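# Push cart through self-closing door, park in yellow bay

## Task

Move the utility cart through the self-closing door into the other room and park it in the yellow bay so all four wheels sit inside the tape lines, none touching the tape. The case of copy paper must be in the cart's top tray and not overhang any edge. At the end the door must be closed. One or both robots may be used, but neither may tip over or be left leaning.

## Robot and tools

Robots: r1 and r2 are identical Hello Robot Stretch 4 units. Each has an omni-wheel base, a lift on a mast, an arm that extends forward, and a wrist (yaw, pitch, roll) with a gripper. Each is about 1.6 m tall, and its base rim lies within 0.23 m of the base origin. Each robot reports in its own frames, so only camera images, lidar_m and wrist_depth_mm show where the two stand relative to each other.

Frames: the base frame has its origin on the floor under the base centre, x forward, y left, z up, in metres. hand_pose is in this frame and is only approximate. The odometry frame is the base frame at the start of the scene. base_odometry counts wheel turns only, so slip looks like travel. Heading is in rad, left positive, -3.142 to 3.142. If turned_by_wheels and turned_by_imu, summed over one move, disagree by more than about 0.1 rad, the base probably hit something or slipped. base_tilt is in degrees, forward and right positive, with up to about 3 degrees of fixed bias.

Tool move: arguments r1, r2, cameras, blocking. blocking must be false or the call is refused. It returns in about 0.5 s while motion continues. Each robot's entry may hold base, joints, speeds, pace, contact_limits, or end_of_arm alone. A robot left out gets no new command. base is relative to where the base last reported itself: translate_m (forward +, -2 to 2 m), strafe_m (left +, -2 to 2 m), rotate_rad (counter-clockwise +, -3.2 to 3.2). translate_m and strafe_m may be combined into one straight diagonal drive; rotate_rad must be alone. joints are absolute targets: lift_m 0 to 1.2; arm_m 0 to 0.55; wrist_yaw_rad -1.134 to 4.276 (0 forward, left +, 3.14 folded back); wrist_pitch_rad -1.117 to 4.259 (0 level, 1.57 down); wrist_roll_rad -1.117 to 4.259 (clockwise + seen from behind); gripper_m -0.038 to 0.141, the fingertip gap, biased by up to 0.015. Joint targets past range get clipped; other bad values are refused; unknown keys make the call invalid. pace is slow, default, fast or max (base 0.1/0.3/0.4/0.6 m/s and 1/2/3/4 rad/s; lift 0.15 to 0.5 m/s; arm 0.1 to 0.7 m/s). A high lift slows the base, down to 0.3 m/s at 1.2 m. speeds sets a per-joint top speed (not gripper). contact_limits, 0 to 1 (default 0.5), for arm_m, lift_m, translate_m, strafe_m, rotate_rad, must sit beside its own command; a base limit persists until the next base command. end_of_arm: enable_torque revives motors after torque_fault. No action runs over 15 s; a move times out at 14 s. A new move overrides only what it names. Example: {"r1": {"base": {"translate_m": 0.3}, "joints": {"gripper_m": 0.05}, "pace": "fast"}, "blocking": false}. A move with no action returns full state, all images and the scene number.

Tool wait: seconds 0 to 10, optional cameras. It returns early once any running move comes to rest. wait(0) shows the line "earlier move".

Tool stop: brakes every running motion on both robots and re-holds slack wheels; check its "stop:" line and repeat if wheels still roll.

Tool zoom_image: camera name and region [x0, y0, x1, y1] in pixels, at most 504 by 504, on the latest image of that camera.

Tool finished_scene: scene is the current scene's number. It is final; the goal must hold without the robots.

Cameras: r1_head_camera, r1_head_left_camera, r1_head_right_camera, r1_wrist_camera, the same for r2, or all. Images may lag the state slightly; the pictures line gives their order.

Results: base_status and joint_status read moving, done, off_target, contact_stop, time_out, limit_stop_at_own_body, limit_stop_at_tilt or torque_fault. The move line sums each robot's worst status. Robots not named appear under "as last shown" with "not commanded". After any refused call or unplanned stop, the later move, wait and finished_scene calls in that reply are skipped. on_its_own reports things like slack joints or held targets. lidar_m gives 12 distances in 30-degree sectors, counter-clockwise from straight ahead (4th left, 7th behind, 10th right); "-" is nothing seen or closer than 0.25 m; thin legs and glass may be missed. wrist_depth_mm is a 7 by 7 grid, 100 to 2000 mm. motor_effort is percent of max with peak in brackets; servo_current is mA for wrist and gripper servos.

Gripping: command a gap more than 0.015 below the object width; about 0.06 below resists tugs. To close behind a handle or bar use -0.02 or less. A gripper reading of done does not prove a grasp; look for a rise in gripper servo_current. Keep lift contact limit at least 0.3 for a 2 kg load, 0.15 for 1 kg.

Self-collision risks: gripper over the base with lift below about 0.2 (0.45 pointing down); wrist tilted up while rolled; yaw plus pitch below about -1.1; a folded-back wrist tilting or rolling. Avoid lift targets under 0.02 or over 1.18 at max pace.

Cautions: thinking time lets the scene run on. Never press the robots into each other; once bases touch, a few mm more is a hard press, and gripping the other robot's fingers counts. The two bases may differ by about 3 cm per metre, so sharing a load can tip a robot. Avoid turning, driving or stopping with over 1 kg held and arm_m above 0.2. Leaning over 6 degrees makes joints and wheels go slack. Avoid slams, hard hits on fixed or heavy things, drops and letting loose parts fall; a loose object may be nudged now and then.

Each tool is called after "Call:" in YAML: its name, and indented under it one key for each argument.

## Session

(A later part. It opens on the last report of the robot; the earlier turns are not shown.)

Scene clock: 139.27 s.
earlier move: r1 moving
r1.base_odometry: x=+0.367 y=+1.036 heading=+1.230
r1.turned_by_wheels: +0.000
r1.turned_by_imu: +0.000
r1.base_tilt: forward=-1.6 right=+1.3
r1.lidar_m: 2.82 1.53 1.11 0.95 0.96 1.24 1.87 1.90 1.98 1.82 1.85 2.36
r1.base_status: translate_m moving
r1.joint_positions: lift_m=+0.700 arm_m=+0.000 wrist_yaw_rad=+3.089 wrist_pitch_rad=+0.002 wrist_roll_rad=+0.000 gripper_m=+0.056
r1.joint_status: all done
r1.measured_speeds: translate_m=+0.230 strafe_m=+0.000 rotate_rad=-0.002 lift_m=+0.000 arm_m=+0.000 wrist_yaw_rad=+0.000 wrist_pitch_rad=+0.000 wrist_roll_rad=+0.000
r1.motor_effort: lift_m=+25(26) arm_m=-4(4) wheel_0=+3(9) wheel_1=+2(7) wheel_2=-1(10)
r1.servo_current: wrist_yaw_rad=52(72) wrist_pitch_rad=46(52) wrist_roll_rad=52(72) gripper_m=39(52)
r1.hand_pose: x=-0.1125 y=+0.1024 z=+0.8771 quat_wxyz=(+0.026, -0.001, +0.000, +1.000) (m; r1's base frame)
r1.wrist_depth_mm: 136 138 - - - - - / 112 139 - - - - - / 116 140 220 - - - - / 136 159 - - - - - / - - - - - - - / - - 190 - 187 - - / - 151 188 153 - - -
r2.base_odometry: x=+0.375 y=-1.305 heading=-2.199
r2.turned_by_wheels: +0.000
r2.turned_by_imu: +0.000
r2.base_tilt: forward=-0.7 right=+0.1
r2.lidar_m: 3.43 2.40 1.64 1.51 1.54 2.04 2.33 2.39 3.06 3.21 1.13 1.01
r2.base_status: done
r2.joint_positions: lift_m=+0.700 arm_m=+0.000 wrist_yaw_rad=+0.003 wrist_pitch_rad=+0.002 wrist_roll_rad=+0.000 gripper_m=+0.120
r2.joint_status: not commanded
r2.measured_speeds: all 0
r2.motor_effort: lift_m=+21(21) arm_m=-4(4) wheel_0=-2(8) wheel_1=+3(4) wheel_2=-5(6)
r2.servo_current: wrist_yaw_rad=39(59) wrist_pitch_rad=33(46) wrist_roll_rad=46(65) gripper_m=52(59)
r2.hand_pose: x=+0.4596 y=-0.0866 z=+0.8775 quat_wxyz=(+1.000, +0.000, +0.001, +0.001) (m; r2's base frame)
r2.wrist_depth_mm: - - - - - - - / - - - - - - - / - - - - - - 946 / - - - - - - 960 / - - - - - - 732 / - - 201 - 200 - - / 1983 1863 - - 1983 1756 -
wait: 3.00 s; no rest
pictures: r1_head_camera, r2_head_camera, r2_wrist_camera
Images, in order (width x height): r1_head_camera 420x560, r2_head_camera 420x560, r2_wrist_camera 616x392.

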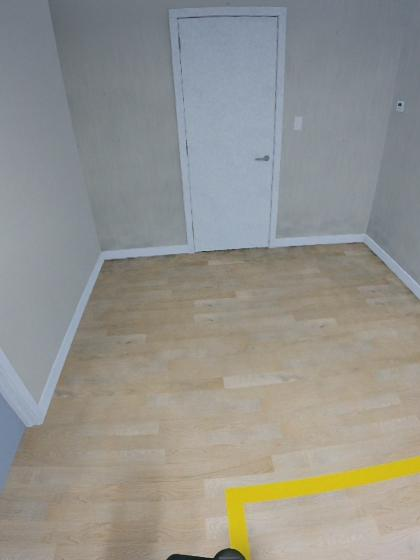

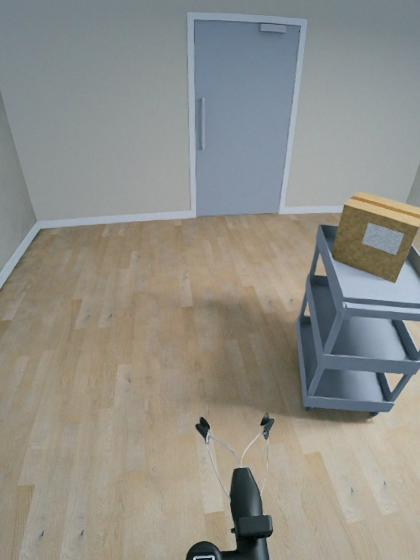

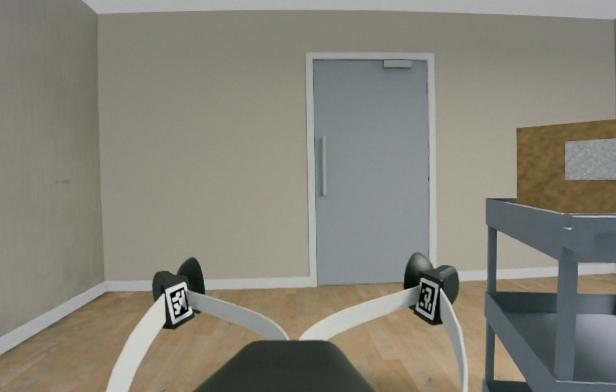

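Call:
move:
  blocking: false
  r1: {"base":{"rotate_rad":1.57}}
  r2: {"base":{"rotate_rad":0.1},"joints":{"lift_m":0.85}}

Call:
wait:
  seconds: 1

Call:
move:
  blocking: false
  r2: {"base":{"translate_m":1.7,"strafe_m":-0.2}}

Call:
wait:
  seconds: 3
  cameras: ["r1_head_camera","r1_head_left_camera"]

Call:
wait:
  seconds: 5
  cameras: ["r2_head_camera","r2_wrist_camera","r2_head_right_camera","r1_head_camera","r1_head_left_camera"]

Scene clock: 166.33 s.
earlier move: r1 done
move: r1 moving; r2 moving
r1.base_odometry: x=+0.401 y=+1.131 heading=+1.482
r1.turned_by_wheels: +0.252
r1.turned_by_imu: +0.252
r1.base_tilt: forward=-1.6 right=+1.3
r1.lidar_m: 2.43 1.28 1.03 0.97 1.07 1.67 1.96 2.17 1.84 1.80 2.02 2.75
r1.base_status: rotate_rad moving
r1.joint_positions: lift_m=+0.700 arm_m=+0.000 wrist_yaw_rad=+3.089 wrist_pitch_rad=+0.002 wrist_roll_rad=+0.000 gripper_m=+0.056
r1.joint_status: not commanded
r1.measured_speeds: translate_m=+0.000 strafe_m=+0.001 rotate_rad=+0.972 lift_m=+0.000 arm_m=+0.000 wrist_yaw_rad=+0.000 wrist_pitch_rad=+0.000 wrist_roll_rad=+0.000
r1.motor_effort: lift_m=+25(25) arm_m=-4(4) wheel_0=-8(9) wheel_1=-7(8) wheel_2=-7(8)
r1.servo_current: wrist_yaw_rad=46(65) wrist_pitch_rad=39(46) wrist_roll_rad=52(65) gripper_m=39(46)
r1.hand_pose: x=-0.1125 y=+0.1024 z=+0.8771 quat_wxyz=(+0.026, -0.001, +0.000, +1.000) (m; r1's base frame)
r1.wrist_depth_mm: 136 139 - - - - - / 114 139 - - - - - / 118 140 272 - - - - / 137 162 - - - - - / - - - - - - - / - - 193 - 187 - - / - 1983 1921 153 - 1808 -
r2.base_odometry: x=+0.376 y=-1.305 heading=-2.100
r2.turned_by_wheels: +0.099
r2.turned_by_imu: +0.097
r2.base_tilt: forward=-0.7 right=+0.0
r2.lidar_m: 3.45 2.17 1.58 1.51 1.58 2.24 2.31 2.41 3.31 3.20 1.08 0.99
r2.base_status: rotate_rad moving
r2.joint_positions: lift_m=+0.738 arm_m=+0.000 wrist_yaw_rad=+0.003 wrist_pitch_rad=+0.002 wrist_roll_rad=+0.000 gripper_m=+0.120
r2.joint_status: lift_m moving
r2.measured_speeds: translate_m=+0.000 strafe_m=+0.000 rotate_rad=+0.000 lift_m=+0.146 arm_m=+0.000 wrist_yaw_rad=+0.000 wrist_pitch_rad=+0.000 wrist_roll_rad=+0.000
r2.motor_effort: lift_m=+21(25) arm_m=-4(4) wheel_0=-4(8) wheel_1=-5(8) wheel_2=-6(10)
r2.servo_current: wrist_yaw_rad=39(59) wrist_pitch_rad=39(46) wrist_roll_rad=52(52) gripper_m=52(52)
r2.hand_pose: x=+0.4595 y=-0.0867 z=+0.9154 quat_wxyz=(+1.000, +0.000, +0.001, +0.001) (m; r2's base frame)
r2.wrist_depth_mm: - - - - - - - / - - - - - - - / - - - - - - - / - - - - - - - / - - - - - - - / - - 201 - 200 - - / 1921 1863 - - - 1863 -
pictures: none

Scene clock: 167.33 s.
earlier move: r1 moving; r2 moving
r1.base_odometry: x=+0.401 y=+1.131 heading=+2.727
r1.turned_by_wheels: +1.246
r1.turned_by_imu: +1.253
r1.base_tilt: forward=-1.6 right=+1.3
r1.lidar_m: 1.03 0.95 1.21 1.95 1.98 2.02 1.80 1.80 2.26 2.74 1.71 1.15
r1.base_status: rotate_rad moving
r1.joint_positions: lift_m=+0.700 arm_m=+0.000 wrist_yaw_rad=+3.089 wrist_pitch_rad=+0.002 wrist_roll_rad=+0.000 gripper_m=+0.056
r1.joint_status: not commanded
r1.measured_speeds: translate_m=+0.001 strafe_m=+0.000 rotate_rad=+0.570 lift_m=+0.000 arm_m=+0.000 wrist_yaw_rad=+0.000 wrist_pitch_rad=+0.000 wrist_roll_rad=+0.000
r1.motor_effort: lift_m=+24(25) arm_m=-4(4) wheel_0=-3(9) wheel_1=-1(9) wheel_2=-1(8)
r1.servo_current: wrist_yaw_rad=59(65) wrist_pitch_rad=39(52) wrist_roll_rad=46(72) gripper_m=46(46)
r1.hand_pose: x=-0.1125 y=+0.1024 z=+0.8771 quat_wxyz=(+0.026, -0.001, +0.000, +1.000) (m; r1's base frame)
r1.wrist_depth_mm: 136 139 - - - - - / 113 139 - - - - - / 118 140 229 - - - - / 137 162 - - - - - / - - - - - - - / - - 190 - 187 - - / - 151 182 154 - 1863 -
r2.base_odometry: x=+0.376 y=-1.305 heading=-2.100
r2.turned_by_wheels: +0.000
r2.turned_by_imu: +0.000
r2.base_tilt: forward=-0.7 right=+0.0
r2.lidar_m: 3.42 2.17 1.59 1.50 1.58 2.23 2.33 2.43 3.34 3.20 1.08 1.02
r2.base_status: done
r2.joint_positions: lift_m=+0.850 arm_m=+0.000 wrist_yaw_rad=+0.003 wrist_pitch_rad=+0.002 wrist_roll_rad=+0.000 gripper_m=+0.120
r2.joint_status: lift_m moving
r2.measured_speeds: all 0
r2.motor_effort: lift_m=+21(26) arm_m=-4(4) wheel_0=-3(8) wheel_1=-4(8) wheel_2=-4(10)
r2.servo_current: wrist_yaw_rad=52(59) wrist_pitch_rad=33(46) wrist_roll_rad=52(59) gripper_m=52(59)
r2.hand_pose: x=+0.4595 y=-0.0867 z=+1.0275 quat_wxyz=(+1.000, +0.000, +0.001, +0.001) (m; r2's base frame)
r2.wrist_depth_mm: - - - - - - - / - - - - - - - / - - - - - - - / - - - - - - - / - - - - - - - / - - 200 - 200 - - / - - - - - - -
wait: 1.00 s; no rest
pictures: none

Scene clock: 167.83 s.
earlier move: r1 moving; r2 done
move: r2 moving
r1.base_odometry: x=+0.401 y=+1.131 heading=+2.800
r1.turned_by_wheels: +0.072
r1.turned_by_imu: +0.073
r1.base_tilt: forward=-1.6 right=+1.2
r1.lidar_m: 0.96 0.97 1.28 1.96 1.99 1.96 1.80 1.84 2.36 2.76 1.60 1.12
r1.base_status: rotate_rad moving
r1.joint_positions: lift_m=+0.700 arm_m=+0.000 wrist_yaw_rad=+3.089 wrist_pitch_rad=+0.002 wrist_roll_rad=+0.000 gripper_m=+0.056
r1.joint_status: not commanded
r1.measured_speeds: all 0
r1.motor_effort: lift_m=+24(24) arm_m=-4(4) wheel_0=-3(6) wheel_1=-3(3) wheel_2=+1(2)
r1.servo_current: wrist_yaw_rad=52(59) wrist_pitch_rad=39(46) wrist_roll_rad=52(72) gripper_m=39(46)
r1.hand_pose: x=-0.1125 y=+0.1024 z=+0.8771 quat_wxyz=(+0.026, -0.001, +0.000, +1.000) (m; r1's base frame)
r1.wrist_depth_mm: 136 139 - - - - - / 113 139 - - - - - / 117 140 229 - - - - / 137 161 - - - - - / - - - - - - - / - - 190 - 187 - - / - 151 181 143 - 1863 -
r2.base_odometry: x=+0.357 y=-1.330 heading=-2.100
r2.turned_by_wheels: +0.000
r2.turned_by_imu: +0.000
r2.base_tilt: forward=-0.7 right=+0.1
r2.lidar_m: 3.40 2.18 1.60 1.52 1.58 2.21 2.35 2.48 3.34 3.20 1.02 0.97
r2.base_status: translate_m moving; strafe_m moving
r2.joint_positions: lift_m=+0.850 arm_m=+0.000 wrist_yaw_rad=+0.003 wrist_pitch_rad=+0.002 wrist_roll_rad=+0.000 gripper_m=+0.120
r2.joint_status: all done
r2.measured_speeds: translate_m=+0.121 strafe_m=-0.014 rotate_rad=+0.001 lift_m=+0.000 arm_m=+0.000 wrist_yaw_rad=+0.000 wrist_pitch_rad=+0.000 wrist_roll_rad=+0.000
r2.motor_effort: lift_m=+21(21) arm_m=-4(4) wheel_0=+6(12) wheel_1=+7(7) wheel_2=-13(13)
r2.servo_current: wrist_yaw_rad=52(59) wrist_pitch_rad=46(46) wrist_roll_rad=52(52) gripper_m=52(59)
r2.hand_pose: x=+0.4595 y=-0.0867 z=+1.0275 quat_wxyz=(+1.000, +0.000, +0.001, +0.001) (m; r2's base frame)
r2.wrist_depth_mm: - - - - - - - / - - - - - - - / - - - - - - - / - - - - - - - / - - - - - - - / - - 200 - 198 - - / - - - - - - -
pictures: none

Scene clock: 167.90 s.
earlier move: r1 done; r2 moving
r1.base_odometry: x=+0.401 y=+1.131 heading=+2.800
r1.turned_by_wheels: +0.000
r1.turned_by_imu: +0.000
r1.base_tilt: forward=-1.6 right=+1.3
r1.lidar_m: 0.96 0.97 1.24 1.95 2.00 1.99 1.80 1.83 2.33 2.72 1.58 1.14
r1.base_status: done
r1.joint_positions: lift_m=+0.700 arm_m=+0.000 wrist_yaw_rad=+3.089 wrist_pitch_rad=+0.002 wrist_roll_rad=+0.000 gripper_m=+0.056
r1.joint_status: not commanded
r1.measured_speeds: all 0
r1.motor_effort: lift_m=+24(24) arm_m=-4(4) wheel_0=-4(6) wheel_1=-1(3) wheel_2=+0(2)
r1.servo_current: wrist_yaw_rad=52(59) wrist_pitch_rad=46(46) wrist_roll_rad=59(72) gripper_m=39(46)
r1.hand_pose: x=-0.1125 y=+0.1024 z=+0.8771 quat_wxyz=(+0.026, -0.001, +0.000, +1.000) (m; r1's base frame)
r1.wrist_depth_mm: 136 139 - - - - - / 113 139 - - - - - / 117 140 229 - - - - / 137 161 - - - - - / - - - - - - - / - - 190 - 188 - - / - 151 182 143 - 1863 -
r2.base_odometry: x=+0.351 y=-1.337 heading=-2.100
r2.turned_by_wheels: +0.000
r2.turned_by_imu: +0.000
r2.base_tilt: forward=-0.7 right=+0.1
r2.lidar_m: 3.37 2.17 1.62 1.53 1.57 2.24 2.38 2.52 3.34 3.19 1.05 0.97
r2.base_status: translate_m moving; strafe_m moving
r2.joint_positions: lift_m=+0.850 arm_m=+0.000 wrist_yaw_rad=+0.003 wrist_pitch_rad=+0.002 wrist_roll_rad=+0.000 gripper_m=+0.120
r2.joint_status: all done
r2.measured_speeds: translate_m=+0.140 strafe_m=-0.017 rotate_rad=-0.001 lift_m=+0.000 arm_m=+0.000 wrist_yaw_rad=+0.000 wrist_pitch_rad=+0.000 wrist_roll_rad=+0.000
r2.motor_effort: lift_m=+21(21) arm_m=-4(4) wheel_0=+10(12) wheel_1=+7(7) wheel_2=-12(13)
r2.servo_current: wrist_yaw_rad=52(59) wrist_pitch_rad=39(46) wrist_roll_rad=52(52) gripper_m=46(59)
r2.hand_pose: x=+0.4595 y=-0.0867 z=+1.0275 quat_wxyz=(+1.000, +0.000, +0.001, +0.001) (m; r2's base frame)
r2.wrist_depth_mm: - - - - - - - / - - - - - - - / - - - - - - - / - - - - - - - / - - - - - - - / - - 200 - 199 - - / - - - - - - -
wait: 0.07 of 3 s (r1 has come to rest)
pictures: r1_head_camera, r1_head_left_camera
Images, in order (width x height): r1_head_camera 420x560, r1_head_left_camera 420x672.

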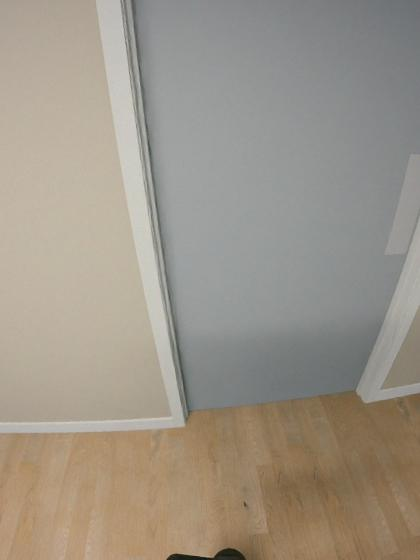

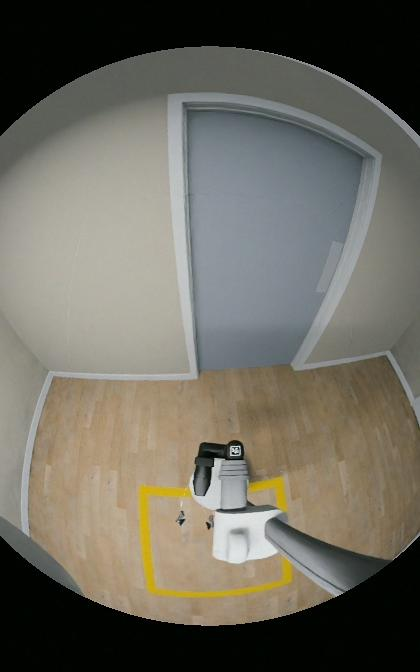

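Scene clock: 172.90 s.
earlier move: r2 moving
r1.base_odometry: x=+0.401 y=+1.131 heading=+2.800
r1.turned_by_wheels: +0.000
r1.turned_by_imu: +0.000
r1.base_tilt: forward=-1.6 right=+1.3
r1.lidar_m: 0.97 0.97 1.25 1.96 1.98 1.95 1.81 1.84 2.36 2.73 1.58 1.13
r1.base_status: done
r1.joint_positions: lift_m=+0.700 arm_m=+0.000 wrist_yaw_rad=+3.089 wrist_pitch_rad=+0.002 wrist_roll_rad=+0.000 gripper_m=+0.056
r1.joint_status: not commanded
r1.measured_speeds: all 0
r1.motor_effort: lift_m=+24(25) arm_m=-4(4) wheel_0=-4(6) wheel_1=-1(3) wheel_2=+0(2)
r1.servo_current: wrist_yaw_rad=65(65) wrist_pitch_rad=39(52) wrist_roll_rad=46(78) gripper_m=46(52)
r1.hand_pose: x=-0.1125 y=+0.1024 z=+0.8771 quat_wxyz=(+0.026, -0.001, +0.000, +1.000) (m; r1's base frame)
r1.wrist_depth_mm: 136 138 - - - - - / 113 139 - - - - - / 117 139 229 - - - - / 137 161 - - - - - / - - - - - - - / - - 190 - 187 - - / - 151 182 143 - 1863 -
r2.base_odometry: x=-0.522 y=-2.496 heading=-2.100
r2.turned_by_wheels: +0.000
r2.turned_by_imu: +0.002
r2.base_tilt: forward=-0.7 right=+0.1
r2.lidar_m: 1.93 2.09 1.78 1.69 1.77 2.38 3.95 0.68 0.58 0.58 2.85 2.08
r2.base_status: translate_m moving; strafe_m moving
r2.joint_positions: lift_m=+0.850 arm_m=+0.000 wrist_yaw_rad=+0.003 wrist_pitch_rad=+0.002 wrist_roll_rad=+0.000 gripper_m=+0.120
r2.joint_status: all done
r2.measured_speeds: translate_m=+0.298 strafe_m=-0.035 rotate_rad=-0.003 lift_m=+0.000 arm_m=+0.000 wrist_yaw_rad=+0.000 wrist_pitch_rad=+0.000 wrist_roll_rad=+0.000
r2.motor_effort: lift_m=+21(21) arm_m=-4(4) wheel_0=+6(12) wheel_1=+5(8) wheel_2=-9(15)
r2.servo_current: wrist_yaw_rad=59(65) wrist_pitch_rad=33(46) wrist_roll_rad=39(59) gripper_m=52(59)
r2.hand_pose: x=+0.4595 y=-0.0867 z=+1.0275 quat_wxyz=(+1.000, +0.000, +0.001, +0.001) (m; r2's base frame)
r2.wrist_depth_mm: - - - - - - - / - - - - - - - / - - - - - - - / - - - - - - - / - - - - - - - / - 186 189 156 186 - - / - - - - - - -
wait: 5.00 s; no rest
pictures: r1_head_camera, r1_head_left_camera, r2_head_camera, r2_head_right_camera, r2_wrist_camera
Images, in order (width x height): r1_head_camera 420x560, r1_head_left_camera 420x672, r2_head_camera 420x560, r2_head_right_camera 420x672, r2_wrist_camera 616x392.

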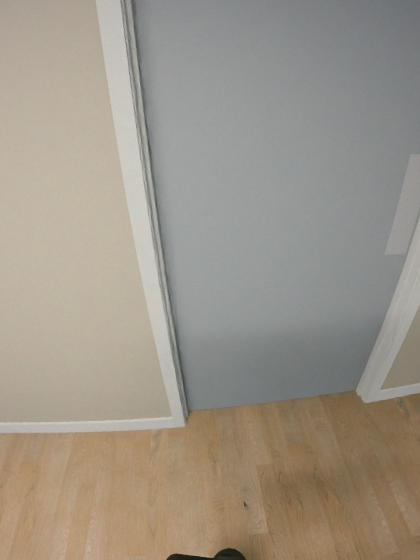

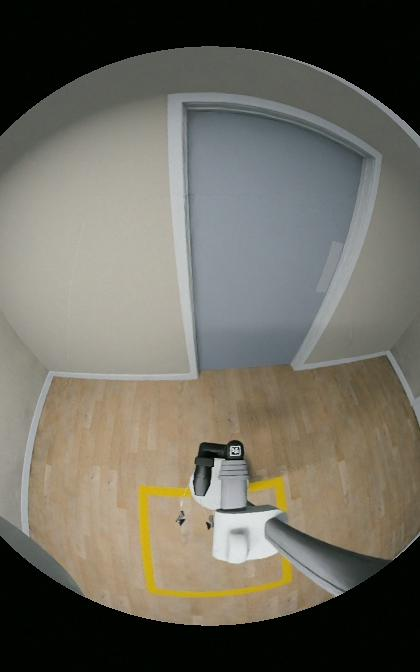

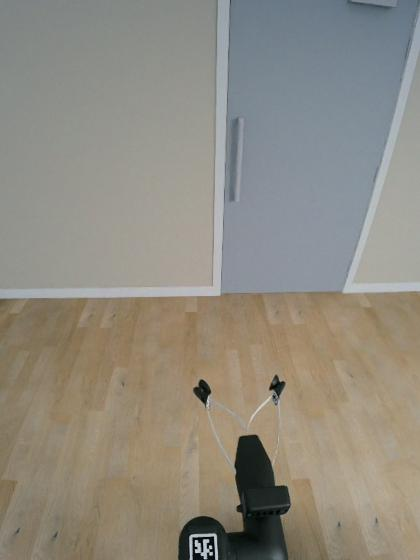

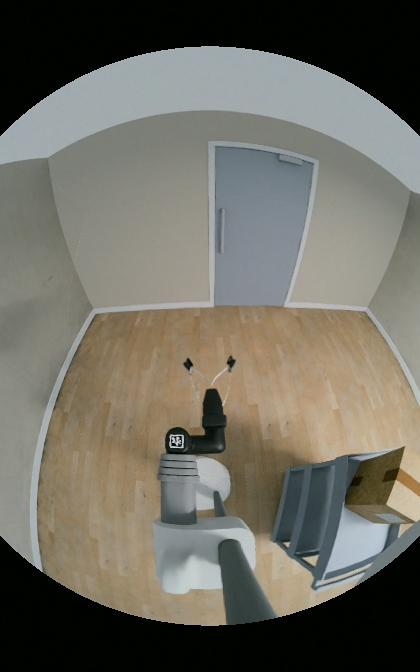

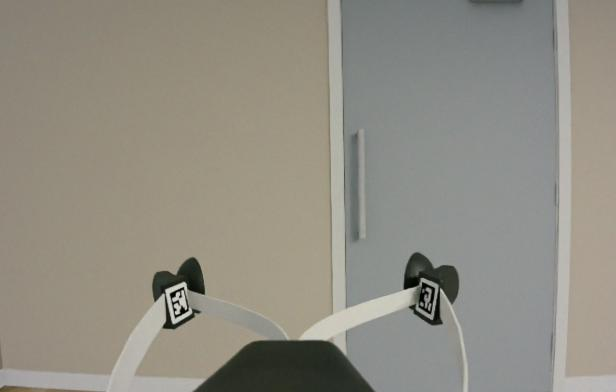

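Call:
move:
  blocking: false
  r2: {"base":{"rotate_rad":0.027},"joints":{"lift_m":0.89}}

Call:
wait:
  seconds: 1

Call:
move:
  blocking: false
  r2: {"base":{"translate_m":0.8,"strafe_m":-0.3}}

Call:
wait:
  seconds: 5

Call:
wait:
  seconds: 0.1
  cameras: ["r2_head_camera","r2_wrist_camera","r2_head_right_camera"]

Scene clock: 194.70 s.
earlier move: r2 done
move: r2 moving
r1: as last shown
r1.base_tilt: forward=-1.6 right=+1.2
r1.lidar_m: 0.99 0.98 1.27 1.96 1.98 1.96 1.81 1.85 2.39 2.74 1.57 1.11
r1.motor_effort: lift_m=+24(25) arm_m=-4(4) wheel_0=-4(4) wheel_1=-1(1) wheel_2=+0(0)
r1.servo_current: wrist_yaw_rad=52(65) wrist_pitch_rad=46(46) wrist_roll_rad=59(65) gripper_m=39(46)
r1.wrist_depth_mm: 136 138 - - - - - / 113 139 - - - - - / 118 140 229 - - - - / 138 162 - - - - - / - - - - - - - / - - 190 - 187 - - / - 151 182 143 - 1863 -
r2.base_odometry: x=-0.655 y=-2.672 heading=-2.073
r2.turned_by_wheels: +0.027
r2.turned_by_imu: +0.027
r2.base_tilt: forward=-0.7 right=+0.1
r2.lidar_m: 1.72 1.87 1.77 1.72 1.83 2.52 4.13 0.72 0.64 3.02 2.45 1.84
r2.base_status: rotate_rad moving
r2.joint_positions: lift_m=+0.882 arm_m=+0.000 wrist_yaw_rad=+0.002 wrist_pitch_rad=+0.002 wrist_roll_rad=+0.000 gripper_m=+0.120
r2.joint_status: lift_m moving
r2.measured_speeds: translate_m=+0.000 strafe_m=+0.000 rotate_rad=+0.000 lift_m=+0.073 arm_m=+0.000 wrist_yaw_rad=+0.000 wrist_pitch_rad=+0.000 wrist_roll_rad=+0.000
r2.motor_effort: lift_m=+25(27) arm_m=-4(4) wheel_0=-3(5) wheel_1=-1(6) wheel_2=-2(9)
r2.servo_current: wrist_yaw_rad=46(59) wrist_pitch_rad=39(46) wrist_roll_rad=33(52) gripper_m=52(52)
r2.hand_pose: x=+0.4595 y=-0.0867 z=+1.0598 quat_wxyz=(+1.000, +0.000, +0.001, +0.001) (m; r2's base frame)
r2.wrist_depth_mm: - - - - - - - / - - - - - - - / - - - - - - - / - - - - - - - / - - - - - - - / - 186 190 - 186 - - / - - - - - - -
pictures: none

Scene clock: 195.20 s.
earlier move: r2 done
r1.base_odometry: x=+0.401 y=+1.131 heading=+2.800
r1.turned_by_wheels: +0.000
r1.turned_by_imu: +0.000
r1.base_tilt: forward=-1.6 right=+1.3
r1.lidar_m: 0.95 0.97 1.29 1.97 2.00 1.97 1.81 1.85 2.38 2.74 1.57 1.14
r1.base_status: not commanded
r1.joint_positions: lift_m=+0.700 arm_m=+0.000 wrist_yaw_rad=+3.089 wrist_pitch_rad=+0.002 wrist_roll_rad=+0.000 gripper_m=+0.056
r1.joint_status: not commanded
r1.measured_speeds: all 0
r1.motor_effort: lift_m=+24(25) arm_m=-4(4) wheel_0=-4(4) wheel_1=-1(1) wheel_2=+0(0)
r1.servo_current: wrist_yaw_rad=39(65) wrist_pitch_rad=46(46) wrist_roll_rad=46(65) gripper_m=46(46)
r1.hand_pose: x=-0.1125 y=+0.1024 z=+0.8771 quat_wxyz=(+0.026, -0.001, +0.000, +1.000) (m; r1's base frame)
r1.wrist_depth_mm: 137 138 - - - - - / 113 139 - - - - - / 118 140 228 - - - - / 137 162 - - - - - / - - - - - - - / - - 190 - 188 - - / - 151 182 143 - 1863 -
r2.base_odometry: x=-0.655 y=-2.672 heading=-2.073
r2.turned_by_wheels: +0.000
r2.turned_by_imu: +0.000
r2.base_tilt: forward=-0.7 right=+0.1
r2.lidar_m: 1.73 1.86 1.76 1.69 1.82 2.53 4.18 0.71 0.63 3.03 2.44 1.86
r2.base_status: done
r2.joint_positions: lift_m=+0.890 arm_m=+0.000 wrist_yaw_rad=+0.002 wrist_pitch_rad=+0.002 wrist_roll_rad=+0.000 gripper_m=+0.120
r2.joint_status: all done
r2.measured_speeds: all 0
r2.motor_effort: lift_m=+21(27) arm_m=-4(4) wheel_0=-4(5) wheel_1=+0(6) wheel_2=-2(9)
r2.servo_current: wrist_yaw_rad=52(59) wrist_pitch_rad=39(46) wrist_roll_rad=52(65) gripper_m=46(59)
r2.hand_pose: x=+0.4595 y=-0.0867 z=+1.0675 quat_wxyz=(+1.000, +0.000, +0.001, +0.001) (m; r2's base frame)
r2.wrist_depth_mm: - - - - - - - / - - - - - - - / - - - - - - - / - - - - - - - / - - - - - - - / - 185 190 - 185 - - / - - - - - - -
wait: 0.50 of 1 s (r2 has come to rest)
pictures: none

Scene clock: 195.70 s.
move: r2 moving
r1: as last shown
r1.lidar_m: 0.94 0.97 1.23 1.96 1.96 1.96 1.79 1.83 2.36 2.74 1.56 1.13
r1.motor_effort: lift_m=+24(25) arm_m=-4(4) wheel_0=-3(4) wheel_1=-1(2) wheel_2=+0(0)
r1.servo_current: wrist_yaw_rad=59(72) wrist_pitch_rad=46(46) wrist_roll_rad=65(65) gripper_m=39(46)
r1.wrist_depth_mm: 136 138 - - - - - / 113 139 - - - - - / 118 139 229 - - - - / 137 162 - - - - - / - - - - - - - / - - 190 - 187 - - / - 151 182 143 - 1921 -
r2.base_odometry: x=-0.680 y=-2.693 heading=-2.073
r2.turned_by_wheels: +0.000
r2.turned_by_imu: +0.000
r2.base_tilt: forward=-0.7 right=+0.1
r2.lidar_m: 1.65 1.83 1.78 1.69 1.84 2.55 4.21 0.72 0.63 3.00 2.42 1.80
r2.base_status: translate_m moving; strafe_m moving
r2.joint_positions: lift_m=+0.890 arm_m=+0.000 wrist_yaw_rad=+0.002 wrist_pitch_rad=+0.002 wrist_roll_rad=+0.000 gripper_m=+0.120
r2.joint_status: not commanded
r2.measured_speeds: translate_m=+0.120 strafe_m=-0.047 rotate_rad=-0.004 lift_m=+0.000 arm_m=+0.000 wrist_yaw_rad=+0.000 wrist_pitch_rad=+0.000 wrist_roll_rad=+0.000
r2.motor_effort: lift_m=+21(21) arm_m=-4(4) wheel_0=+9(15) wheel_1=+5(6) wheel_2=-12(13)
r2.servo_current: wrist_yaw_rad=52(52) wrist_pitch_rad=39(46) wrist_roll_rad=65(65) gripper_m=46(59)
r2.hand_pose: x=+0.4595 y=-0.0867 z=+1.0675 quat_wxyz=(+1.000, +0.000, +0.001, +0.001) (m; r2's base frame)
r2.wrist_depth_mm: - - - - - - - / - - - - - - - / - - - - - - - / - - - - - - - / - - - - - - - / - 185 189 - 185 - - / - - - - - - -
pictures: none

Scene clock: 199.47 s.
earlier move: r2 done
r1.base_odometry: x=+0.401 y=+1.131 heading=+2.800
r1.turned_by_wheels: +0.000
r1.turned_by_imu: +0.000
r1.base_tilt: forward=-1.6 right=+1.3
r1.lidar_m: 0.96 0.98 1.26 1.95 2.00 1.96 1.80 1.84 2.35 2.74 1.57 1.12
r1.base_status: not commanded
r1.joint_positions: lift_m=+0.700 arm_m=+0.000 wrist_yaw_rad=+3.089 wrist_pitch_rad=+0.002 wrist_roll_rad=+0.000 gripper_m=+0.056
r1.joint_status: not commanded
r1.measured_speeds: all 0
r1.motor_effort: lift_m=+24(25) arm_m=-4(4) wheel_0=-4(4) wheel_1=-1(2) wheel_2=+0(0)
r1.servo_current: wrist_yaw_rad=46(72) wrist_pitch_rad=46(52) wrist_roll_rad=52(72) gripper_m=39(52)
r1.hand_pose: x=-0.1125 y=+0.1024 z=+0.8771 quat_wxyz=(+0.026, -0.001, +0.000, +1.000) (m; r1's base frame)
r1.wrist_depth_mm: 136 138 - - - - - / 113 139 - - - - - / 118 140 228 - - - - / 137 161 - - - - - / - - - - - - - / - - 190 - 187 - - / - 151 182 143 - 1863 -
r2.base_odometry: x=-1.303 y=-3.229 heading=-2.073
r2.turned_by_wheels: +0.000
r2.turned_by_imu: +0.002
r2.base_tilt: forward=-0.7 right=+0.1
r2.lidar_m: 0.90 1.03 1.44 1.97 2.09 2.95 1.11 1.09 2.82 2.75 1.33 0.99
r2.base_status: done
r2.joint_positions: lift_m=+0.890 arm_m=+0.000 wrist_yaw_rad=+0.002 wrist_pitch_rad=+0.002 wrist_roll_rad=+0.000 gripper_m=+0.120
r2.joint_status: not commanded
r2.measured_speeds: all 0
r2.motor_effort: lift_m=+20(21) arm_m=-4(4) wheel_0=+3(15) wheel_1=+3(7) wheel_2=-3(14)
r2.servo_current: wrist_yaw_rad=39(65) wrist_pitch_rad=39(46) wrist_roll_rad=46(65) gripper_m=52(59)
r2.hand_pose: x=+0.4595 y=-0.0867 z=+1.0676 quat_wxyz=(+1.000, +0.000, +0.001, +0.001) (m; r2's base frame)
r2.wrist_depth_mm: - - 750 - - - - / - - 732 - - - - / - - 741 - - - - / - - - - - - - / - - - - - - - / - 186 190 - 185 - - / - - - - - - -
wait: 3.77 of 5 s (r2 has come to rest)
pictures: none

Scene clock: 199.57 s.
r1.base_odometry: x=+0.401 y=+1.131 heading=+2.800
r1.turned_by_wheels: +0.000
r1.turned_by_imu: +0.000
r1.base_tilt: forward=-1.6 right=+1.3
r1.lidar_m: 0.95 0.96 1.26 1.96 2.01 1.98 1.80 1.86 2.36 2.74 1.58 1.15
r1.base_status: not commanded
r1.joint_positions: lift_m=+0.700 arm_m=+0.000 wrist_yaw_rad=+3.089 wrist_pitch_rad=+0.002 wrist_roll_rad=+0.000 gripper_m=+0.056
r1.joint_status: not commanded
r1.measured_speeds: all 0
r1.motor_effort: lift_m=+24(25) arm_m=-4(4) wheel_0=-4(4) wheel_1=-1(2) wheel_2=+0(0)
r1.servo_current: wrist_yaw_rad=33(72) wrist_pitch_rad=39(52) wrist_roll_rad=52(72) gripper_m=52(52)
r1.hand_pose: x=-0.1125 y=+0.1024 z=+0.8771 quat_wxyz=(+0.026, -0.001, +0.000, +1.000) (m; r1's base frame)
r1.wrist_depth_mm: 136 139 - - - - - / 113 139 - - - - - / 118 140 229 - - - - / 137 161 - - - - - / - - - - - - - / - - 190 - 187 - - / - 150 182 143 - 1863 -
r2.base_odometry: x=-1.303 y=-3.229 heading=-2.073
r2.turned_by_wheels: +0.000
r2.turned_by_imu: +0.000
r2.base_tilt: forward=-0.7 right=+0.1
r2.lidar_m: 0.89 1.03 1.46 1.96 2.10 2.93 1.12 1.06 2.86 2.75 1.33 1.01
r2.base_status: done
r2.joint_positions: lift_m=+0.890 arm_m=+0.000 wrist_yaw_rad=+0.002 wrist_pitch_rad=+0.002 wrist_roll_rad=+0.000 gripper_m=+0.120
r2.joint_status: not commanded
r2.measured_speeds: all 0
r2.motor_effort: lift_m=+20(21) arm_m=-4(4) wheel_0=+2(15) wheel_1=+4(7) wheel_2=-3(14)
r2.servo_current: wrist_yaw_rad=46(65) wrist_pitch_rad=39(46) wrist_roll_rad=46(65) gripper_m=52(59)
r2.hand_pose: x=+0.4595 y=-0.0867 z=+1.0676 quat_wxyz=(+1.000, +0.000, +0.001, +0.001) (m; r2's base frame)
r2.wrist_depth_mm: - - 741 - - - - / - - 741 - - - - / - - 750 - - - - / - - - - - - - / - - - - - - - / - 185 189 - 186 - - / - - - - - - -
wait: 0.10 s; no rest
pictures: r2_head_camera, r2_head_right_camera, r2_wrist_camera
Images, in order (width x height): r2_head_camera 420x560, r2_head_right_camera 420x672, r2_wrist_camera 616x392.

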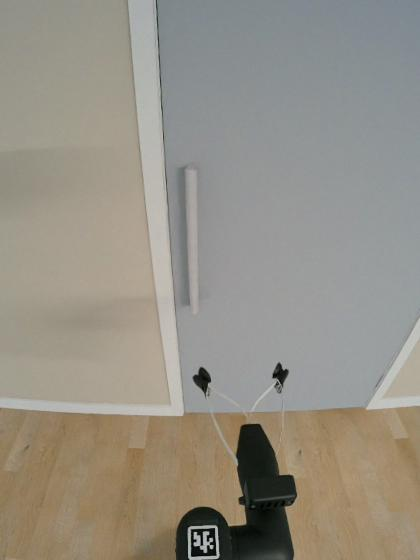

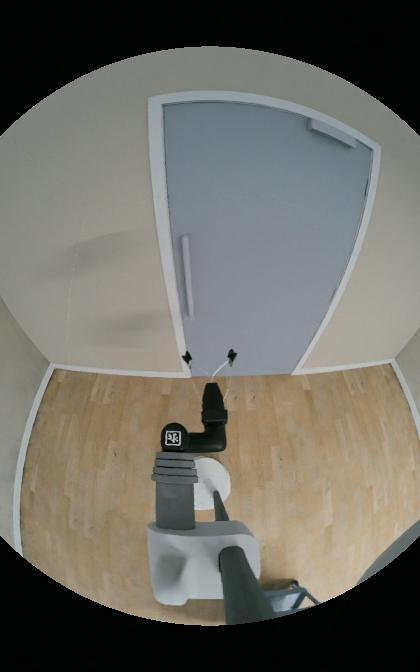

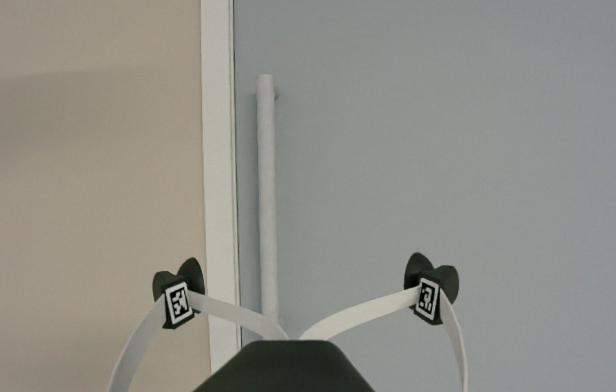

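Call:
move:
  blocking: false
  r2: {"base":{"translate_m":0.15,"strafe_m":0.08}}

Call:
wait:
  seconds: 4

Call:
wait:
  seconds: 0.1
  cameras: ["r2_head_camera","r2_wrist_camera"]

Scene clock: 217.50 s.
move: r2 moving
r1: as last shown
r1.base_tilt: forward=-1.5 right=+1.3
r1.lidar_m: 0.95 0.98 1.23 1.96 2.01 1.95 1.81 1.83 2.35 2.74 1.58 1.14
r1.motor_effort: lift_m=+24(25) arm_m=-4(4) wheel_0=-4(4) wheel_1=-1(1) wheel_2=+0(0)
r1.servo_current: wrist_yaw_rad=52(65) wrist_pitch_rad=39(46) wrist_roll_rad=65(65) gripper_m=39(46)
r1.wrist_depth_mm: 136 139 - - - - - / 113 139 - - - - - / 118 140 229 - - - - / 137 162 - - - - - / - - - - - - - / - - 190 - 187 - - / - 151 182 143 - 1921 -
r2.base_odometry: x=-1.303 y=-3.264 heading=-2.073
r2.turned_by_wheels: +0.000
r2.turned_by_imu: +0.001
r2.base_tilt: forward=-0.7 right=+0.1
r2.lidar_m: 0.88 0.99 1.40 1.95 2.08 2.95 1.13 1.13 2.85 2.79 1.27 0.96
r2.base_status: translate_m moving; strafe_m moving
r2.joint_positions: lift_m=+0.890 arm_m=+0.000 wrist_yaw_rad=+0.002 wrist_pitch_rad=+0.002 wrist_roll_rad=+0.000 gripper_m=+0.120
r2.joint_status: not commanded
r2.measured_speeds: translate_m=+0.121 strafe_m=+0.064 rotate_rad=+0.000 lift_m=+0.000 arm_m=+0.000 wrist_yaw_rad=+0.000 wrist_pitch_rad=+0.000 wrist_roll_rad=+0.000
r2.motor_effort: lift_m=+20(20) arm_m=-4(4) wheel_0=+3(8) wheel_1=+10(11) wheel_2=-12(12)
r2.servo_current: wrist_yaw_rad=52(59) wrist_pitch_rad=39(46) wrist_roll_rad=52(59) gripper_m=46(52)
r2.hand_pose: x=+0.4595 y=-0.0867 z=+1.0676 quat_wxyz=(+1.000, +0.000, +0.001, +0.001) (m; r2's base frame)
r2.wrist_depth_mm: - - 699 - - - - / - - 707 - - - - / - - - - - - - / - - - - - - - / - - - - - - - / - 185 189 - 185 - - / - - - - - - -
pictures: none

Scene clock: 218.83 s.
earlier move: r2 done
r1.base_odometry: x=+0.401 y=+1.131 heading=+2.800
r1.turned_by_wheels: +0.000
r1.turned_by_imu: +0.000
r1.base_tilt: forward=-1.5 right=+1.2
r1.lidar_m: 0.95 0.97 1.24 1.94 2.01 1.97 1.79 1.84 2.37 2.76 1.56 1.13
r1.base_status: not commanded
r1.joint_positions: lift_m=+0.700 arm_m=+0.000 wrist_yaw_rad=+3.089 wrist_pitch_rad=+0.002 wrist_roll_rad=+0.000 gripper_m=+0.056
r1.joint_status: not commanded
r1.measured_speeds: all 0
r1.motor_effort: lift_m=+24(25) arm_m=-4(4) wheel_0=-4(4) wheel_1=-1(1) wheel_2=+0(0)
r1.servo_current: wrist_yaw_rad=33(65) wrist_pitch_rad=39(52) wrist_roll_rad=39(65) gripper_m=46(46)
r1.hand_pose: x=-0.1125 y=+0.1024 z=+0.8771 quat_wxyz=(+0.026, -0.001, +0.000, +1.000) (m; r1's base frame)
r1.wrist_depth_mm: 136 139 - - - - - / 113 139 - - - - - / 118 139 229 - - - - / 137 161 - - - - - / - - - - - - - / - - 190 - 188 - - / - 151 182 143 - 1863 -
r2.base_odometry: x=-1.305 y=-3.398 heading=-2.073
r2.turned_by_wheels: +0.000
r2.turned_by_imu: +0.000
r2.base_tilt: forward=-0.6 right=+0.1
r2.lidar_m: 0.76 0.87 1.25 1.89 1.99 2.80 1.37 1.26 2.94 2.82 1.15 0.86
r2.base_status: done
r2.joint_positions: lift_m=+0.890 arm_m=+0.000 wrist_yaw_rad=+0.002 wrist_pitch_rad=+0.002 wrist_roll_rad=+0.000 gripper_m=+0.120
r2.joint_status: not commanded
r2.measured_speeds: all 0
r2.motor_effort: lift_m=+20(20) arm_m=-4(4) wheel_0=+3(8) wheel_1=+3(11) wheel_2=-5(13)
r2.servo_current: wrist_yaw_rad=46(59) wrist_pitch_rad=39(46) wrist_roll_rad=39(65) gripper_m=52(52)
r2.hand_pose: x=+0.4595 y=-0.0867 z=+1.0676 quat_wxyz=(+1.000, +0.000, +0.001, +0.001) (m; r2's base frame)
r2.wrist_depth_mm: - - 585 - - - - / - - 585 521 - - - / - - - 521 - - - / - - - - - - - / - - - - - - - / - 186 189 163 185 - - / - - - - - - -
wait: 1.33 of 4 s (r2 has come to rest)
pictures: none

Scene clock: 218.93 s.
r1.base_odometry: x=+0.401 y=+1.131 heading=+2.800
r1.turned_by_wheels: +0.000
r1.turned_by_imu: +0.000
r1.base_tilt: forward=-1.6 right=+1.3
r1.lidar_m: 0.95 0.95 1.26 1.95 2.02 1.94 1.80 1.84 2.37 2.76 1.54 1.14
r1.base_status: not commanded
r1.joint_positions: lift_m=+0.700 arm_m=+0.000 wrist_yaw_rad=+3.089 wrist_pitch_rad=+0.002 wrist_roll_rad=+0.000 gripper_m=+0.056
r1.joint_status: not commanded
r1.measured_speeds: all 0
r1.motor_effort: lift_m=+25(25) arm_m=-4(4) wheel_0=-4(4) wheel_1=-1(1) wheel_2=+0(0)
r1.servo_current: wrist_yaw_rad=33(65) wrist_pitch_rad=46(52) wrist_roll_rad=33(65) gripper_m=46(46)
r1.hand_pose: x=-0.1125 y=+0.1024 z=+0.8771 quat_wxyz=(+0.026, -0.001, +0.000, +1.000) (m; r1's base frame)
r1.wrist_depth_mm: 136 139 - - - - - / 113 139 - - - - - / 118 140 229 - - - - / 137 162 - - - - - / - - - - - - - / - - 191 - 187 - - / - 151 182 143 - 1863 -
r2.base_odometry: x=-1.305 y=-3.398 heading=-2.073
r2.turned_by_wheels: +0.000
r2.turned_by_imu: +0.000
r2.base_tilt: forward=-0.7 right=+0.1
r2.lidar_m: 0.77 0.87 1.23 1.90 2.02 2.83 1.36 1.29 2.93 2.84 1.16 0.85
r2.base_status: done
r2.joint_positions: lift_m=+0.890 arm_m=+0.000 wrist_yaw_rad=+0.002 wrist_pitch_rad=+0.002 wrist_roll_rad=+0.000 gripper_m=+0.120
r2.joint_status: not commanded
r2.measured_speeds: all 0
r2.motor_effort: lift_m=+20(20) arm_m=-4(4) wheel_0=+3(8) wheel_1=+3(11) wheel_2=-5(13)
r2.servo_current: wrist_yaw_rad=39(59) wrist_pitch_rad=46(46) wrist_roll_rad=39(65) gripper_m=52(52)
r2.hand_pose: x=+0.4595 y=-0.0867 z=+1.0676 quat_wxyz=(+1.000, +0.000, +0.001, +0.001) (m; r2's base frame)
r2.wrist_depth_mm: - - 580 - - - - / - - 580 517 - - - / - - - 517 - - - / - - - - - - - / - - - - - - - / - 186 190 162 185 - - / - - - - - - -
wait: 0.10 s; no rest
pictures: r2_head_camera, r2_wrist_camera
Images, in order (width x height): r2_head_camera 420x560, r2_wrist_camera 616x392.

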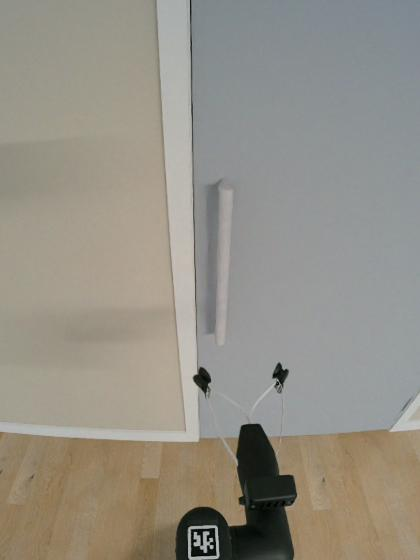

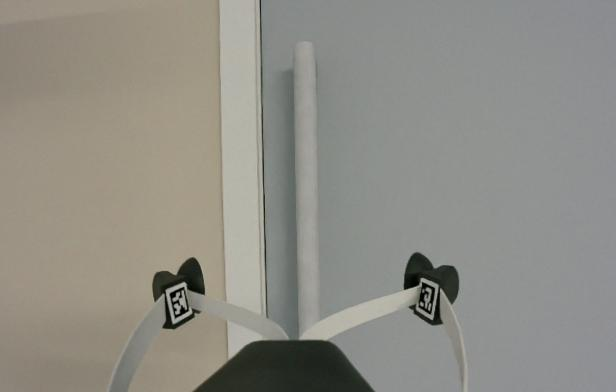

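Call:
move:
  blocking: false
  r2: {"joints":{"arm_m":0.25},"contact_limits":{"arm_m":0.1}}

Call:
wait:
  seconds: 3

Call:
wait:
  seconds: 0.1
  cameras: ["r2_head_camera","r2_wrist_camera"]

Scene clock: 225.80 s.
move: r2 moving
r1: as last shown
r1.lidar_m: 0.96 0.97 1.28 1.96 1.99 1.98 1.82 1.85 2.38 2.74 1.55 1.14
r1.motor_effort: lift_m=+24(25) arm_m=-4(4) wheel_0=-4(4) wheel_1=-1(1) wheel_2=+0(0)
r1.servo_current: wrist_yaw_rad=52(65) wrist_pitch_rad=39(46) wrist_roll_rad=39(72) gripper_m=33(46)
r1.wrist_depth_mm: 136 139 - - - - - / 113 139 - - - - - / 118 140 229 - - - - / 137 162 - - - - - / - - - - - - - / - - 191 - 187 - - / - 151 182 143 - 1983 -
r2.base_odometry: x=-1.305 y=-3.398 heading=-2.073
r2.turned_by_wheels: +0.000
r2.turned_by_imu: +0.000
r2.base_tilt: forward=-0.7 right=+0.1
r2.lidar_m: 0.75 0.84 1.24 1.90 1.97 2.79 1.34 1.29 2.94 2.84 1.14 0.85
r2.base_status: not commanded
r2.joint_positions: lift_m=+0.890 arm_m=+0.051 wrist_yaw_rad=+0.002 wrist_pitch_rad=+0.002 wrist_roll_rad=+0.000 gripper_m=+0.120
r2.joint_status: arm_m moving
r2.measured_speeds: translate_m=+0.000 strafe_m=+0.000 rotate_rad=+0.000 lift_m=+0.000 arm_m=+0.195 wrist_yaw_rad=+0.000 wrist_pitch_rad=+0.000 wrist_roll_rad=+0.000
r2.motor_effort: lift_m=+20(20) arm_m=+10(10) wheel_0=+3(3) wheel_1=+3(3) wheel_2=-4(5)
r2.servo_current: wrist_yaw_rad=46(52) wrist_pitch_rad=39(46) wrist_roll_rad=39(59) gripper_m=46(52)
r2.contact_limits: arm_m 0.1
r2.hand_pose: x=+0.5100 y=-0.0867 z=+1.0676 quat_wxyz=(+1.000, +0.000, +0.001, +0.001) (m; r2's base frame)
r2.wrist_depth_mm: - - 539 - - - - / - - 544 469 - - - / - - 544 469 - - - / - - 549 473 - - - / - - 549 480 - - - / - 185 200 480 186 - - / - - - - - - -
pictures: none

Scene clock: 227.17 s.
earlier move: r2 done
r1.base_odometry: x=+0.401 y=+1.131 heading=+2.800
r1.turned_by_wheels: +0.000
r1.turned_by_imu: +0.000
r1.base_tilt: forward=-1.5 right=+1.3
r1.lidar_m: 0.97 0.96 1.27 1.96 2.00 1.95 1.81 1.85 2.40 2.75 1.57 1.13
r1.base_status: not commanded
r1.joint_positions: lift_m=+0.700 arm_m=+0.000 wrist_yaw_rad=+3.089 wrist_pitch_rad=+0.002 wrist_roll_rad=+0.000 gripper_m=+0.056
r1.joint_status: not commanded
r1.measured_speeds: all 0
r1.motor_effort: lift_m=+24(25) arm_m=-4(4) wheel_0=-4(4) wheel_1=-1(2) wheel_2=+0(0)
r1.servo_current: wrist_yaw_rad=52(72) wrist_pitch_rad=39(52) wrist_roll_rad=59(72) gripper_m=39(46)
r1.hand_pose: x=-0.1125 y=+0.1024 z=+0.8771 quat_wxyz=(+0.026, -0.001, +0.000, +1.000) (m; r1's base frame)
r1.wrist_depth_mm: 136 139 - - - - - / 113 139 - - - - - / 117 140 229 - - - - / 137 161 - - - - - / - - - - - - - / - - 190 - 187 - - / - 151 182 143 - 1863 -
r2.base_odometry: x=-1.305 y=-3.398 heading=-2.073
r2.turned_by_wheels: +0.000
r2.turned_by_imu: +0.000
r2.base_tilt: forward=-0.7 right=+0.1
r2.lidar_m: 0.75 0.88 1.23 1.88 1.97 2.81 1.36 1.27 2.92 2.81 1.13 0.86
r2.base_status: not commanded
r2.joint_positions: lift_m=+0.890 arm_m=+0.250 wrist_yaw_rad=+0.002 wrist_pitch_rad=+0.002 wrist_roll_rad=+0.000 gripper_m=+0.120
r2.joint_status: all done
r2.measured_speeds: all 0
r2.motor_effort: lift_m=+20(20) arm_m=+7(15) wheel_0=+3(3) wheel_1=+3(3) wheel_2=-5(5)
r2.servo_current: wrist_yaw_rad=33(59) wrist_pitch_rad=46(46) wrist_roll_rad=52(59) gripper_m=52(59)
r2.contact_limits: arm_m 0.1
r2.hand_pose: x=+0.7093 y=-0.0867 z=+1.0676 quat_wxyz=(+1.000, +0.000, +0.001, +0.001) (m; r2's base frame)
r2.wrist_depth_mm: 359 353 345 271 336 329 324 / 364 355 349 272 338 332 325 / 368 359 351 278 340 334 329 / 370 362 353 343 343 334 329 / 373 364 353 349 343 338 332 / 373 364 347 274 343 338 332 / 375 370 349 - 345 342 336
wait: 1.37 of 3 s (r2 has come to rest)
pictures: none

Scene clock: 227.27 s.
r1.base_odometry: x=+0.401 y=+1.131 heading=+2.800
r1.turned_by_wheels: +0.000
r1.turned_by_imu: +0.000
r1.base_tilt: forward=-1.6 right=+1.2
r1.lidar_m: 0.95 0.95 1.26 1.95 1.99 1.97 1.81 1.85 2.38 2.73 1.60 1.14
r1.base_status: not commanded
r1.joint_positions: lift_m=+0.700 arm_m=+0.000 wrist_yaw_rad=+3.089 wrist_pitch_rad=+0.002 wrist_roll_rad=+0.000 gripper_m=+0.056
r1.joint_status: not commanded
r1.measured_speeds: all 0
r1.motor_effort: lift_m=+24(25) arm_m=-4(4) wheel_0=-4(4) wheel_1=-1(2) wheel_2=+0(0)
r1.servo_current: wrist_yaw_rad=39(72) wrist_pitch_rad=39(52) wrist_roll_rad=52(72) gripper_m=39(46)
r1.hand_pose: x=-0.1125 y=+0.1024 z=+0.8771 quat_wxyz=(+0.026, -0.001, +0.000, +1.000) (m; r1's base frame)
r1.wrist_depth_mm: 136 138 - - - - - / 113 139 - - - - - / 118 140 228 - - - - / 137 161 - - - - - / - - - - - - - / - - 190 - 187 - - / - 150 182 143 - 1921 -
r2.base_odometry: x=-1.305 y=-3.398 heading=-2.073
r2.turned_by_wheels: +0.000
r2.turned_by_imu: +0.000
r2.base_tilt: forward=-0.7 right=+0.0
r2.lidar_m: 0.74 0.87 1.21 1.90 2.01 2.80 1.36 1.26 2.94 2.84 1.13 0.84
r2.base_status: not commanded
r2.joint_positions: lift_m=+0.890 arm_m=+0.250 wrist_yaw_rad=+0.002 wrist_pitch_rad=+0.002 wrist_roll_rad=+0.000 gripper_m=+0.120
r2.joint_status: all done
r2.measured_speeds: all 0
r2.motor_effort: lift_m=+20(20) arm_m=+7(15) wheel_0=+3(3) wheel_1=+3(3) wheel_2=-5(5)
r2.servo_current: wrist_yaw_rad=46(59) wrist_pitch_rad=39(46) wrist_roll_rad=52(59) gripper_m=52(59)
r2.contact_limits: arm_m 0.1
r2.hand_pose: x=+0.7093 y=-0.0867 z=+1.0676 quat_wxyz=(+1.000, +0.000, +0.001, +0.001) (m; r2's base frame)
r2.wrist_depth_mm: 362 355 345 272 334 329 324 / 364 357 347 272 336 329 325 / 368 362 349 277 340 332 329 / 368 359 353 345 342 334 330 / 373 364 353 347 343 336 332 / 373 368 347 276 345 336 336 / 377 370 349 - 345 342 338
wait: 0.10 s; no rest
pictures: r2_head_camera, r2_wrist_camera
Images, in order (width x height): r2_head_camera 420x560, r2_wrist_camera 616x392.

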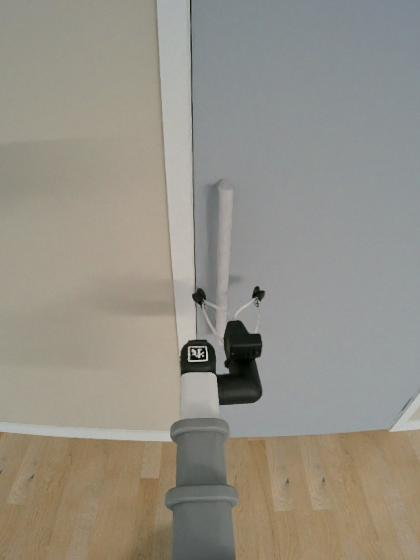

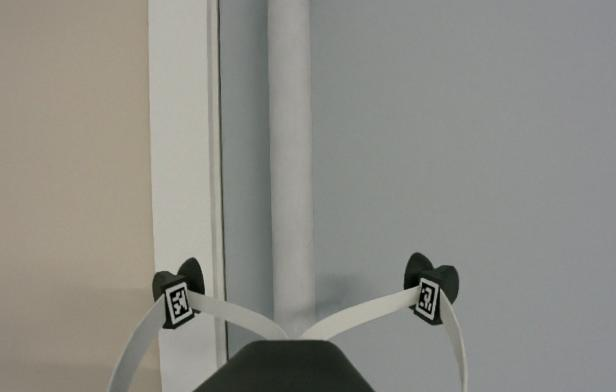

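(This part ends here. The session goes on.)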